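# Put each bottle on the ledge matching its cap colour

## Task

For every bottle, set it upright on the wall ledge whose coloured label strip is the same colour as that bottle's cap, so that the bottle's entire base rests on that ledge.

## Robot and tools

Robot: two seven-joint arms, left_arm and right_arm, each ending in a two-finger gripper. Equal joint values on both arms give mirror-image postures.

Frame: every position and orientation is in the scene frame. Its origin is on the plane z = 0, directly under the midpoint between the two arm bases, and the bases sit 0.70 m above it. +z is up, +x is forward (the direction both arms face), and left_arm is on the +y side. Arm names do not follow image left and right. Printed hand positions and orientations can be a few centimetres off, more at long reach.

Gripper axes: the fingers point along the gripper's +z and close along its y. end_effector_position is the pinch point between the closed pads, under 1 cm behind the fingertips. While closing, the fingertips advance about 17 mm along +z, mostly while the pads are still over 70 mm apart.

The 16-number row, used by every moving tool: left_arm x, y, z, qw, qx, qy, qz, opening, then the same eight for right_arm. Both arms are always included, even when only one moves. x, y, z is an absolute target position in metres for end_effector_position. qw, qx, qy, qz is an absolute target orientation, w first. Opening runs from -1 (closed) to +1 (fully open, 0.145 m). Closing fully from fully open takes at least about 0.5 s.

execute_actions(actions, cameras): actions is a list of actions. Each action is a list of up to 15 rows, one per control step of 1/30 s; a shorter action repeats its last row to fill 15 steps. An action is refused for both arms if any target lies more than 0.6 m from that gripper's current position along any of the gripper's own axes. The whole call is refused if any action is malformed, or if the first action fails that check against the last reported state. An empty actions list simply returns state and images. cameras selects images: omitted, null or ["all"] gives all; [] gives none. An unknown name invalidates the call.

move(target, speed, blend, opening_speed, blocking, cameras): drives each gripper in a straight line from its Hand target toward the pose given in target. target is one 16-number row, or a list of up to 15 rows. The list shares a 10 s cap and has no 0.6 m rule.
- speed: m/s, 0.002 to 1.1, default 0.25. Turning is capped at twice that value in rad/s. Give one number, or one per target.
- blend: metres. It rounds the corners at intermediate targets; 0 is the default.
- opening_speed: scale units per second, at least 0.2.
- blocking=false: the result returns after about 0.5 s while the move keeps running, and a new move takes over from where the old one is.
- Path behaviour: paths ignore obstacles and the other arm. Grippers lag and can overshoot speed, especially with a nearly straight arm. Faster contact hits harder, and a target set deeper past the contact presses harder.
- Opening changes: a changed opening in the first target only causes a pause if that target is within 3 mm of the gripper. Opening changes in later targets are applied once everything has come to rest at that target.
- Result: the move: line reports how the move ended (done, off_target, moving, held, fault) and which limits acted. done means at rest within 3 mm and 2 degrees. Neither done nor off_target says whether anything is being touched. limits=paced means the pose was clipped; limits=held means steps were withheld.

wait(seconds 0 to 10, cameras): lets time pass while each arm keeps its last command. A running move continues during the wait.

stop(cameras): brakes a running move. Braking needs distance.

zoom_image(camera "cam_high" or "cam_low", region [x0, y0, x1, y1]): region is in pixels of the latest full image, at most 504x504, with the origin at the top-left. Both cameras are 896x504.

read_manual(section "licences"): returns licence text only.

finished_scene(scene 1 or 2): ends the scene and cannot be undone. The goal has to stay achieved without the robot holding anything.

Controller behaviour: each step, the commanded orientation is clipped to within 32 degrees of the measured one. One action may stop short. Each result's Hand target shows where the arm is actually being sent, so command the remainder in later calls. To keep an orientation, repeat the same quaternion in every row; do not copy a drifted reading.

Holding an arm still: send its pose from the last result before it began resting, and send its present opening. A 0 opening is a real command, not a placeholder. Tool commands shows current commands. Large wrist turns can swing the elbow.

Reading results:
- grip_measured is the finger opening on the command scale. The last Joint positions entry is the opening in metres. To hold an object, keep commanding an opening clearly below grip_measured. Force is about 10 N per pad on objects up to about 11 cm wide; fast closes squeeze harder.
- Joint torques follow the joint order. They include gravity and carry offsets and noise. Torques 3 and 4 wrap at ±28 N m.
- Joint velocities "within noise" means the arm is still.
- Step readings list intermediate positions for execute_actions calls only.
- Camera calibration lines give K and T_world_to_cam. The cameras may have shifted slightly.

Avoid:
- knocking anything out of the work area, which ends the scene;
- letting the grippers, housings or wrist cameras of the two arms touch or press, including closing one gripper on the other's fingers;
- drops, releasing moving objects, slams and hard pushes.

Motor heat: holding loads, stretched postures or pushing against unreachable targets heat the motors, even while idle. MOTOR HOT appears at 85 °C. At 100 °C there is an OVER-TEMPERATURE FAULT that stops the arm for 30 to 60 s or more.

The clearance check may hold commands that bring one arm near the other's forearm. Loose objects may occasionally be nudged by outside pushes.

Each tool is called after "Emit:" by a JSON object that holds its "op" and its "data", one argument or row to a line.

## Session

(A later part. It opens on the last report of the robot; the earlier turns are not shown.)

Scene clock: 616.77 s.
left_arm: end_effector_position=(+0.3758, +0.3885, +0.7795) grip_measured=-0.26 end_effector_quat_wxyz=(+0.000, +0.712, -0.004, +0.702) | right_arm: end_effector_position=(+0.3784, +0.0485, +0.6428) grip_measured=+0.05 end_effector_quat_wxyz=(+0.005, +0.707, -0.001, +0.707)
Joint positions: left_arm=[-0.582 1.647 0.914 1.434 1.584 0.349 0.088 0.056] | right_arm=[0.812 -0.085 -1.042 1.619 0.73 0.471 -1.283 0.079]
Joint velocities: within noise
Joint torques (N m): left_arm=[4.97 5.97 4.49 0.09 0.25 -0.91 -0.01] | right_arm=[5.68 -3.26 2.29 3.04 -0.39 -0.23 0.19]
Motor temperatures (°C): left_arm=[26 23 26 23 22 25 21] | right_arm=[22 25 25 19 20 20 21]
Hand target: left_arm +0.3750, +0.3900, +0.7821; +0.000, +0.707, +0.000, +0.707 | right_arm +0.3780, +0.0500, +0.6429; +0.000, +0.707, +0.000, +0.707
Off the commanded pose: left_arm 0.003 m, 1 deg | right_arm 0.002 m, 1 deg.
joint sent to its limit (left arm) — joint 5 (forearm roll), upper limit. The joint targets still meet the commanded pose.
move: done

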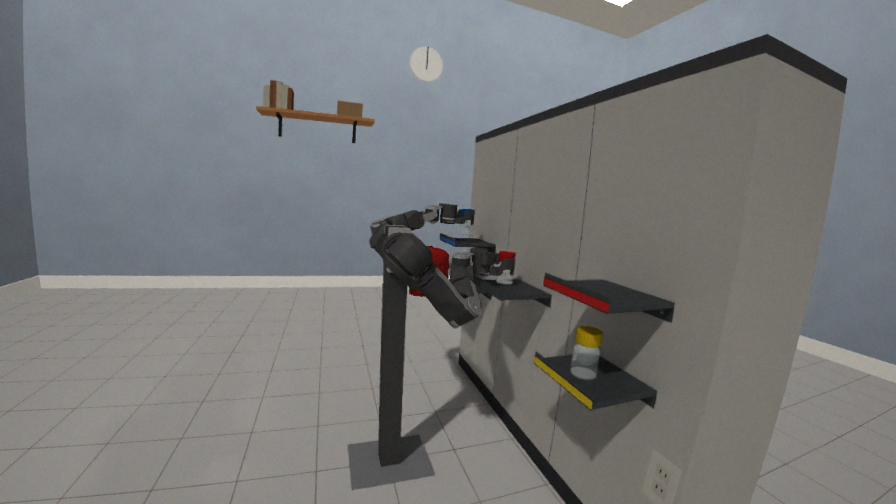

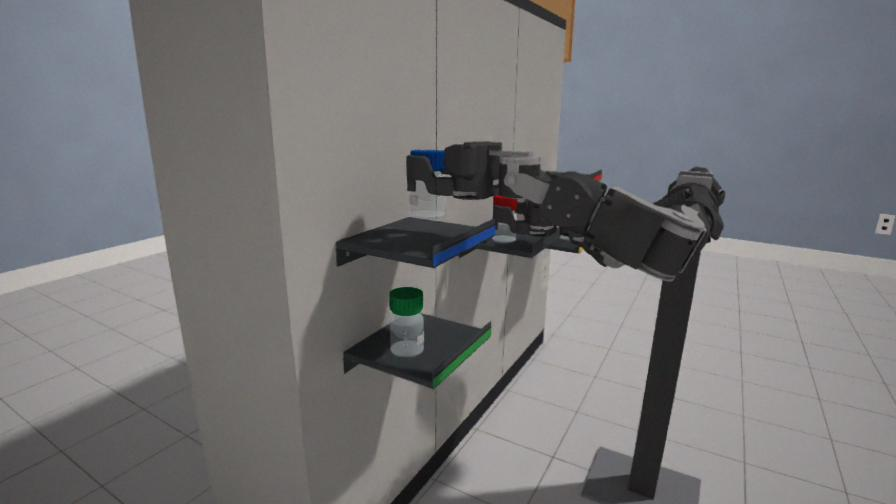

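Emit:
{"op": "move", "data": {
  "target": [
    [0.375,0.39,0.742,0,0.7071,0,0.7071,-0.6,0.378,0.05,0.643,0,0.7071,0,0.7071,0.05],
    [0.375,0.39,0.74,0,0.7071,0,0.7071,0.1,0.378,0.05,0.643,0,0.7071,0,0.7071,-0.6],
    [0.29,0.39,0.745,0,0.7071,0,0.7071,0.1,0.378,0.05,0.69,0,0.7071,0,0.7071,-0.6],
    [0.28,0.39,0.75,0,0.7071,0,0.7071,0.1,0.295,0.03,0.70,0,0.7071,0,0.7071,-0.6]
  ],
  "opening_speed": 1.5,
  "speed": 0.13
}}

Emit:
{"op": "move", "data": {
  "target": [
    [0.28,0.39,0.75,0,0.7071,0,0.7071,0.1,0.295,-0.18,0.76,0,0.7071,0,0.7071,-0.6],
    [0.28,0.39,0.75,0,0.7071,0,0.7071,0.1,0.29,-0.26,0.785,0,0.7071,0,0.7071,-0.6],
    [0.28,0.39,0.75,0,0.7071,0,0.7071,0.1,0.29,-0.39,0.785,0,0.7071,0,0.7071,-0.6],
    [0.28,0.39,0.75,0,0.7071,0,0.7071,0.1,0.375,-0.39,0.782,0,0.7071,0,0.7071,-0.6]
  ],
  "speed": 0.2,
  "blend": [0.03,0.02,0.02,0]
}}

Emit:
{"op": "zoom_image", "data": {
  "camera": "cam_high",
  "region": [420, 200, 720, 430]
}}

Emit:
{"op": "zoom_image", "data": {
  "camera": "cam_low",
  "region": [320, 130, 620, 350]
}}

Scene clock: 637.17 s.
left_arm: end_effector_position=(+0.2809, +0.3901, +0.7512) grip_measured=+0.10 end_effector_quat_wxyz=(-0.001, +0.706, +0.000, +0.708) | right_arm: end_effector_position=(+0.2953, +0.0314, +0.6985) grip_measured=-0.24 end_effector_quat_wxyz=(-0.024, +0.689, -0.003, +0.724)
Joint positions: left_arm=[-0.651 1.149 1.278 1.81 1.33 0.618 0.202 0.083] | right_arm=[0.717 -0.151 -1.044 2.065 0.774 0.783 -1.563 0.058]
Joint velocities: within noise
Joint torques (N m): left_arm=[1.7 5.18 3.11 1.62 0.16 -0.52 0.23] | right_arm=[4.58 -3.28 1.55 2.1 -0.62 0.16 -0.14]
Motor temperatures (°C): left_arm=[25 24 27 22 22 25 21] | right_arm=[23 25 24 20 20 20 21]
Hand target: left_arm +0.2800, +0.3900, +0.7500; +0.000, +0.707, +0.000, +0.707 | right_arm +0.2952, +0.0300, +0.6998; -0.019, +0.687, -0.005, +0.726
Off the commanded pose: left_arm 0.001 m, 0 deg | right_arm 0.002 m, 4 deg.
joint sent to its limit (right arm) — joint 6 (wrist pitch), upper limit; joint 7 (wrist yaw), lower limit. The joint targets are off in orientation, not in position.
move: off_target (right_arm); target 2's new opening was sent with left_arm's hand 0.010 m and 2 deg from that target

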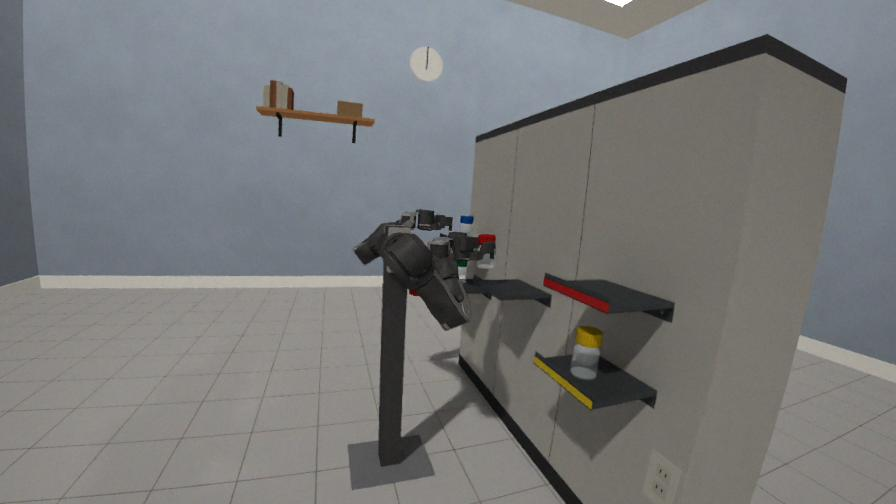

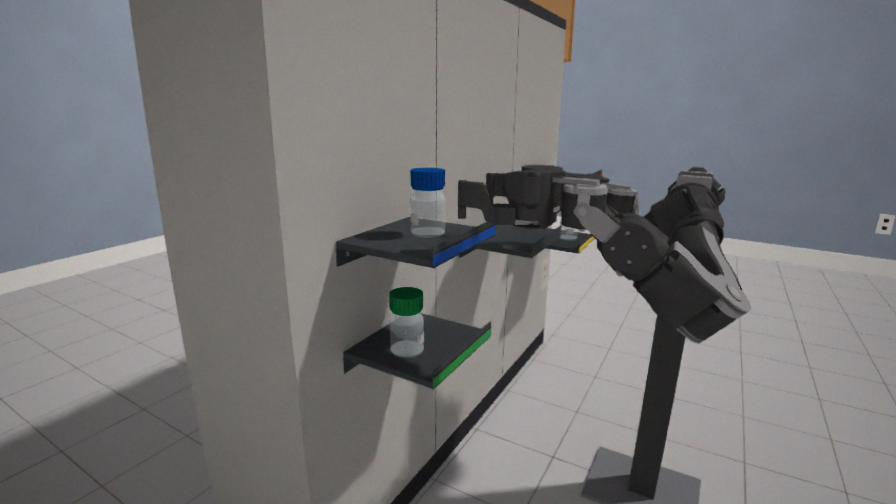

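Scene clock: 640.43 s.
left_arm: end_effector_position=(+0.2809, +0.3901, +0.7512) grip_measured=+0.10 end_effector_quat_wxyz=(-0.001, +0.706, +0.000, +0.708) | right_arm: end_effector_position=(+0.3759, -0.3889, +0.7777) grip_measured=-0.24 end_effector_quat_wxyz=(+0.000, +0.712, +0.004, +0.702)
Joint positions: left_arm=[-0.651 1.149 1.278 1.81 1.33 0.618 0.202 0.083] | right_arm=[-0.869 1.634 1.221 1.434 1.558 0.368 0.091 0.058]
Joint velocities: within noise
Joint torques (N m): left_arm=[1.75 5.18 3.11 1.62 0.16 -0.53 0.23] | right_arm=[3.97 5.1 6.19 0.36 0.24 -0.59 -0.14]
Motor temperatures (°C): left_arm=[25 24 27 22 22 25 21] | right_arm=[23 25 24 20 20 20 21]
Hand target: left_arm +0.2800, +0.3900, +0.7500; +0.000, +0.707, +0.000, +0.707 | right_arm +0.3750, -0.3899, +0.7820; +0.000, +0.707, +0.001, +0.707
Off the commanded pose: left_arm 0.001 m, 0 deg | right_arm 0.005 m, 1 deg.
joint sent to its limit (right arm) — joint 5 (forearm roll), upper limit. The joint targets still meet the commanded pose.
move: off_target (right_arm)

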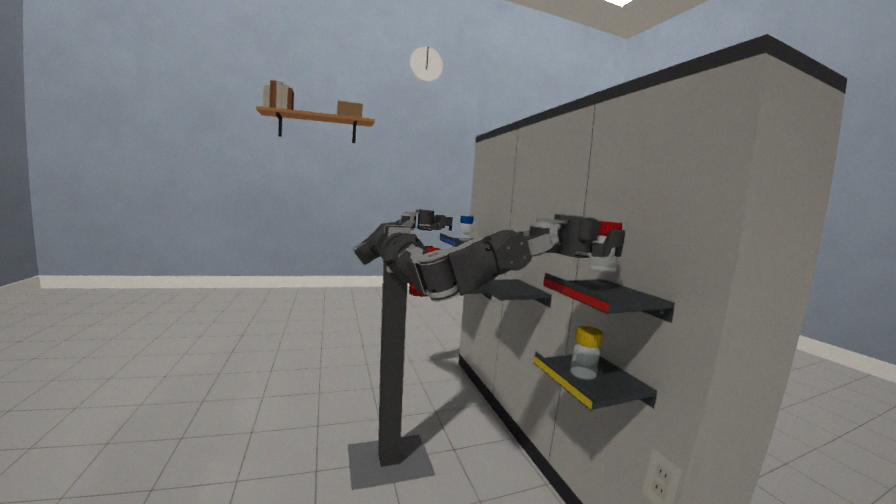

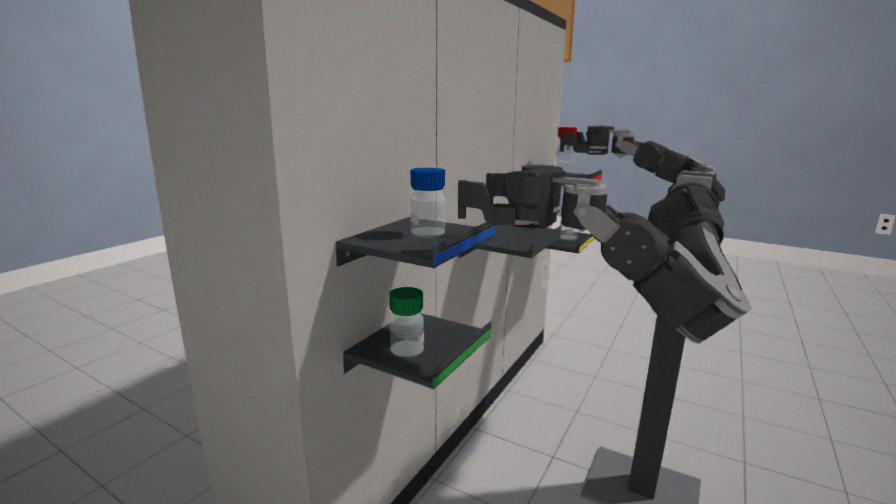

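Scaled by 1.680 from the camera's 896x504 image, which has a finer 1280x720 frame.

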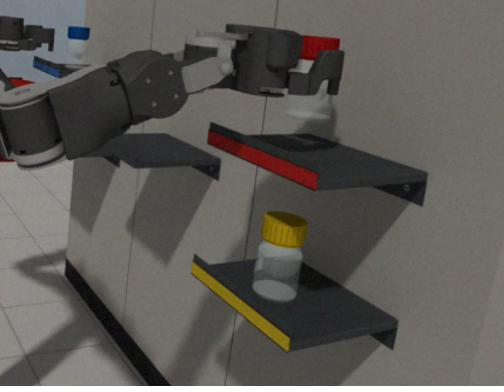

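Scaled by 1.680 from the camera's 896x504 image, which has a finer 1280x720 frame.

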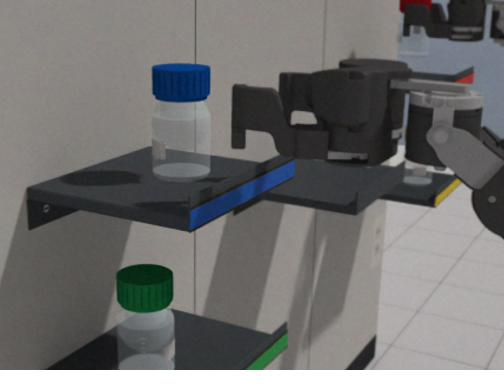

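Emit:
{"op": "move", "data": {
  "target": [
    [0.28,0.39,0.75,0,0.7071,0,0.7071,0.1,0.375,-0.39,0.742,0,0.7071,0,0.7071,-0.6]
  ],
  "speed": 0.08
}}

Emit:
{"op": "move", "data": {
  "target": [
    [0.28,0.39,0.75,0,0.7071,0,0.7071,0.1,0.375,-0.39,0.740,0,0.7071,0,0.7071,0.1],
    [0.28,0.39,0.75,0,0.7071,0,0.7071,0.1,0.28,-0.39,0.745,0,0.7071,0,0.7071,0.1]
  ],
  "opening_speed": 1.2,
  "speed": 0.15
}}

Emit:
{"op": "zoom_image", "data": {
  "camera": "cam_high",
  "region": [420, 200, 720, 430]
}}

Scene clock: 652.43 s.
left_arm: end_effector_position=(+0.2809, +0.3901, +0.7512) grip_measured=+0.10 end_effector_quat_wxyz=(-0.001, +0.706, +0.000, +0.708) | right_arm: end_effector_position=(+0.3751, -0.3892, +0.7389) grip_measured=-0.24 end_effector_quat_wxyz=(-0.002, +0.712, +0.001, +0.702)
Joint positions: left_arm=[-0.651 1.149 1.278 1.81 1.33 0.618 0.202 0.083] | right_arm=[-0.982 1.576 1.189 1.489 1.557 0.221 0.083 0.058]
Joint velocities: within noise
Joint torques (N m): left_arm=[1.73 5.18 3.11 1.62 0.16 -0.52 0.23] | right_arm=[3.81 4.76 4.75 0.46 0.15 -0.84 -0.14]
Motor temperatures (°C): left_arm=[24 24 27 22 22 25 21] | right_arm=[22 25 25 20 20 21 21]
Hand target: left_arm +0.2800, +0.3900, +0.7500; +0.000, +0.707, +0.000, +0.707 | right_arm +0.3750, -0.3899, +0.7420; +0.000, +0.707, +0.000, +0.707
Off the commanded pose: left_arm 0.001 m, 0 deg | right_arm 0.003 m, 1 deg.
move: done

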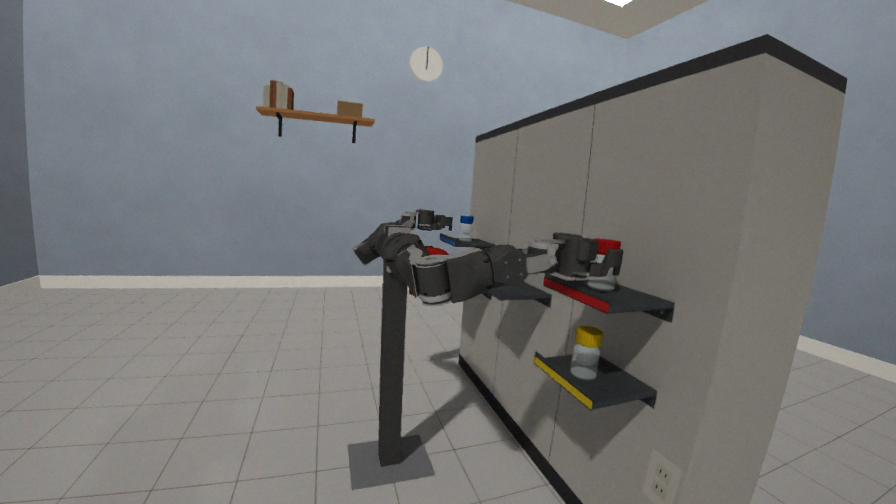

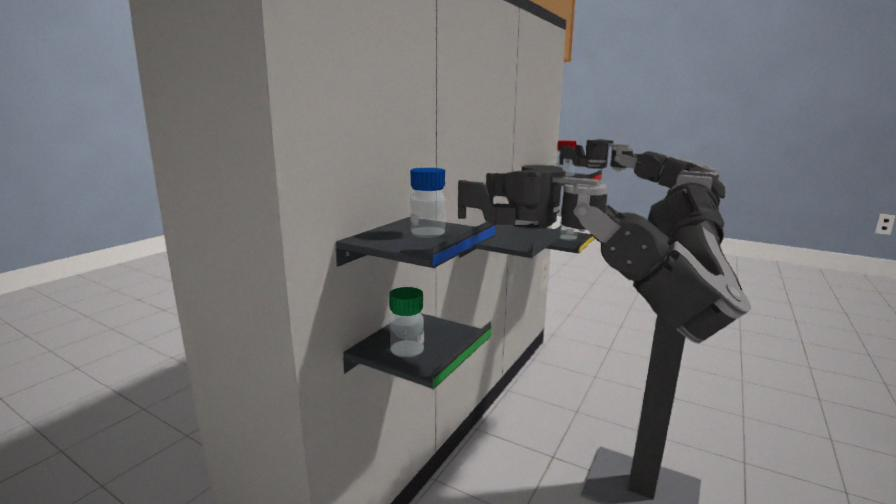

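Scene clock: 654.23 s.
left_arm: end_effector_position=(+0.2809, +0.3901, +0.7512) grip_measured=+0.10 end_effector_quat_wxyz=(-0.001, +0.706, +0.000, +0.708) | right_arm: end_effector_position=(+0.2801, -0.3910, +0.7445) grip_measured=+0.10 end_effector_quat_wxyz=(+0.001, +0.707, -0.003, +0.708)
Joint positions: left_arm=[-0.651 1.149 1.278 1.81 1.33 0.618 0.202 0.083] | right_arm=[-0.936 1.156 1.423 1.817 1.428 0.481 0.179 0.083]
Joint velocities: within noise
Joint torques (N m): left_arm=[1.73 5.18 3.11 1.62 0.17 -0.53 0.23] | right_arm=[1.23 5.26 4.64 0.92 0.15 -0.29 0.21]
Motor temperatures (°C): left_arm=[24 24 27 22 22 25 21] | right_arm=[22 25 25 19 20 21 21]
Hand target: left_arm +0.2800, +0.3900, +0.7500; +0.000, +0.707, +0.000, +0.707 | right_arm +0.2800, -0.3900, +0.7451; +0.000, +0.707, +0.000, +0.707
Off the commanded pose: left_arm 0.001 m, 0 deg | right_arm 0.001 m, 0 deg.
move: done

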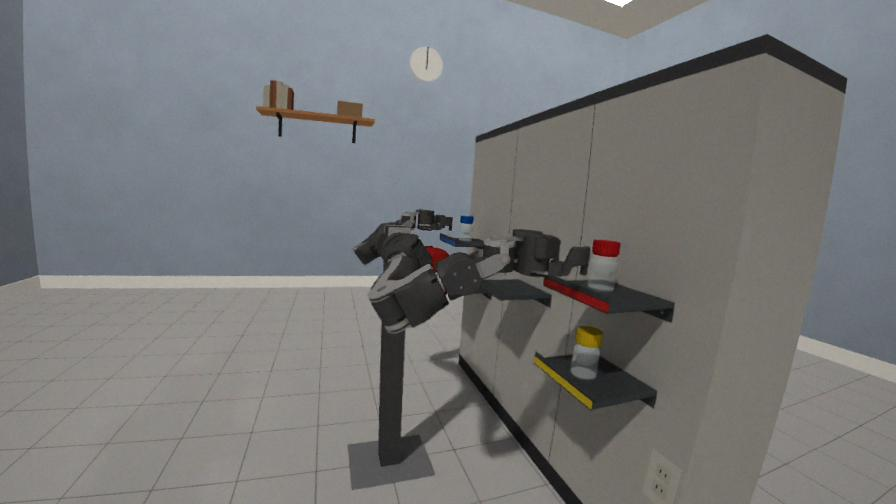

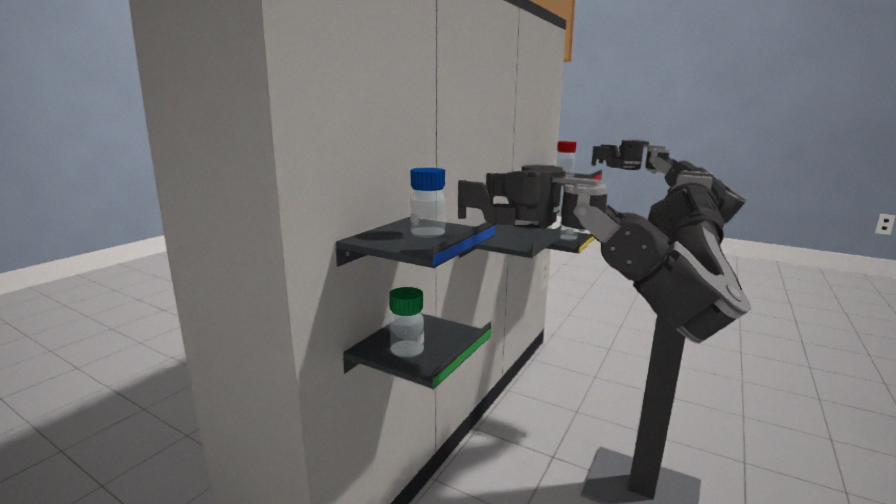

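Scaled by 1.680 from the camera's 896x504 image, which has a finer 1280x720 frame.

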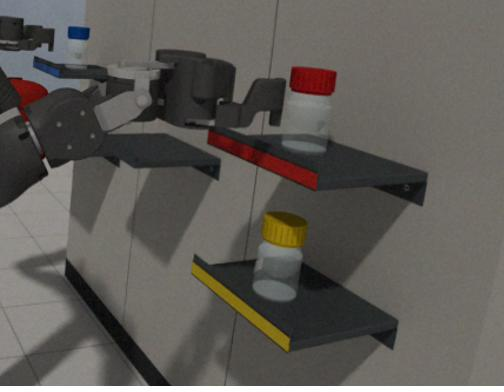

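Emit:
{"op": "finished_scene", "data": {
  "scene": 1
}}

The scene is finished: the task was done.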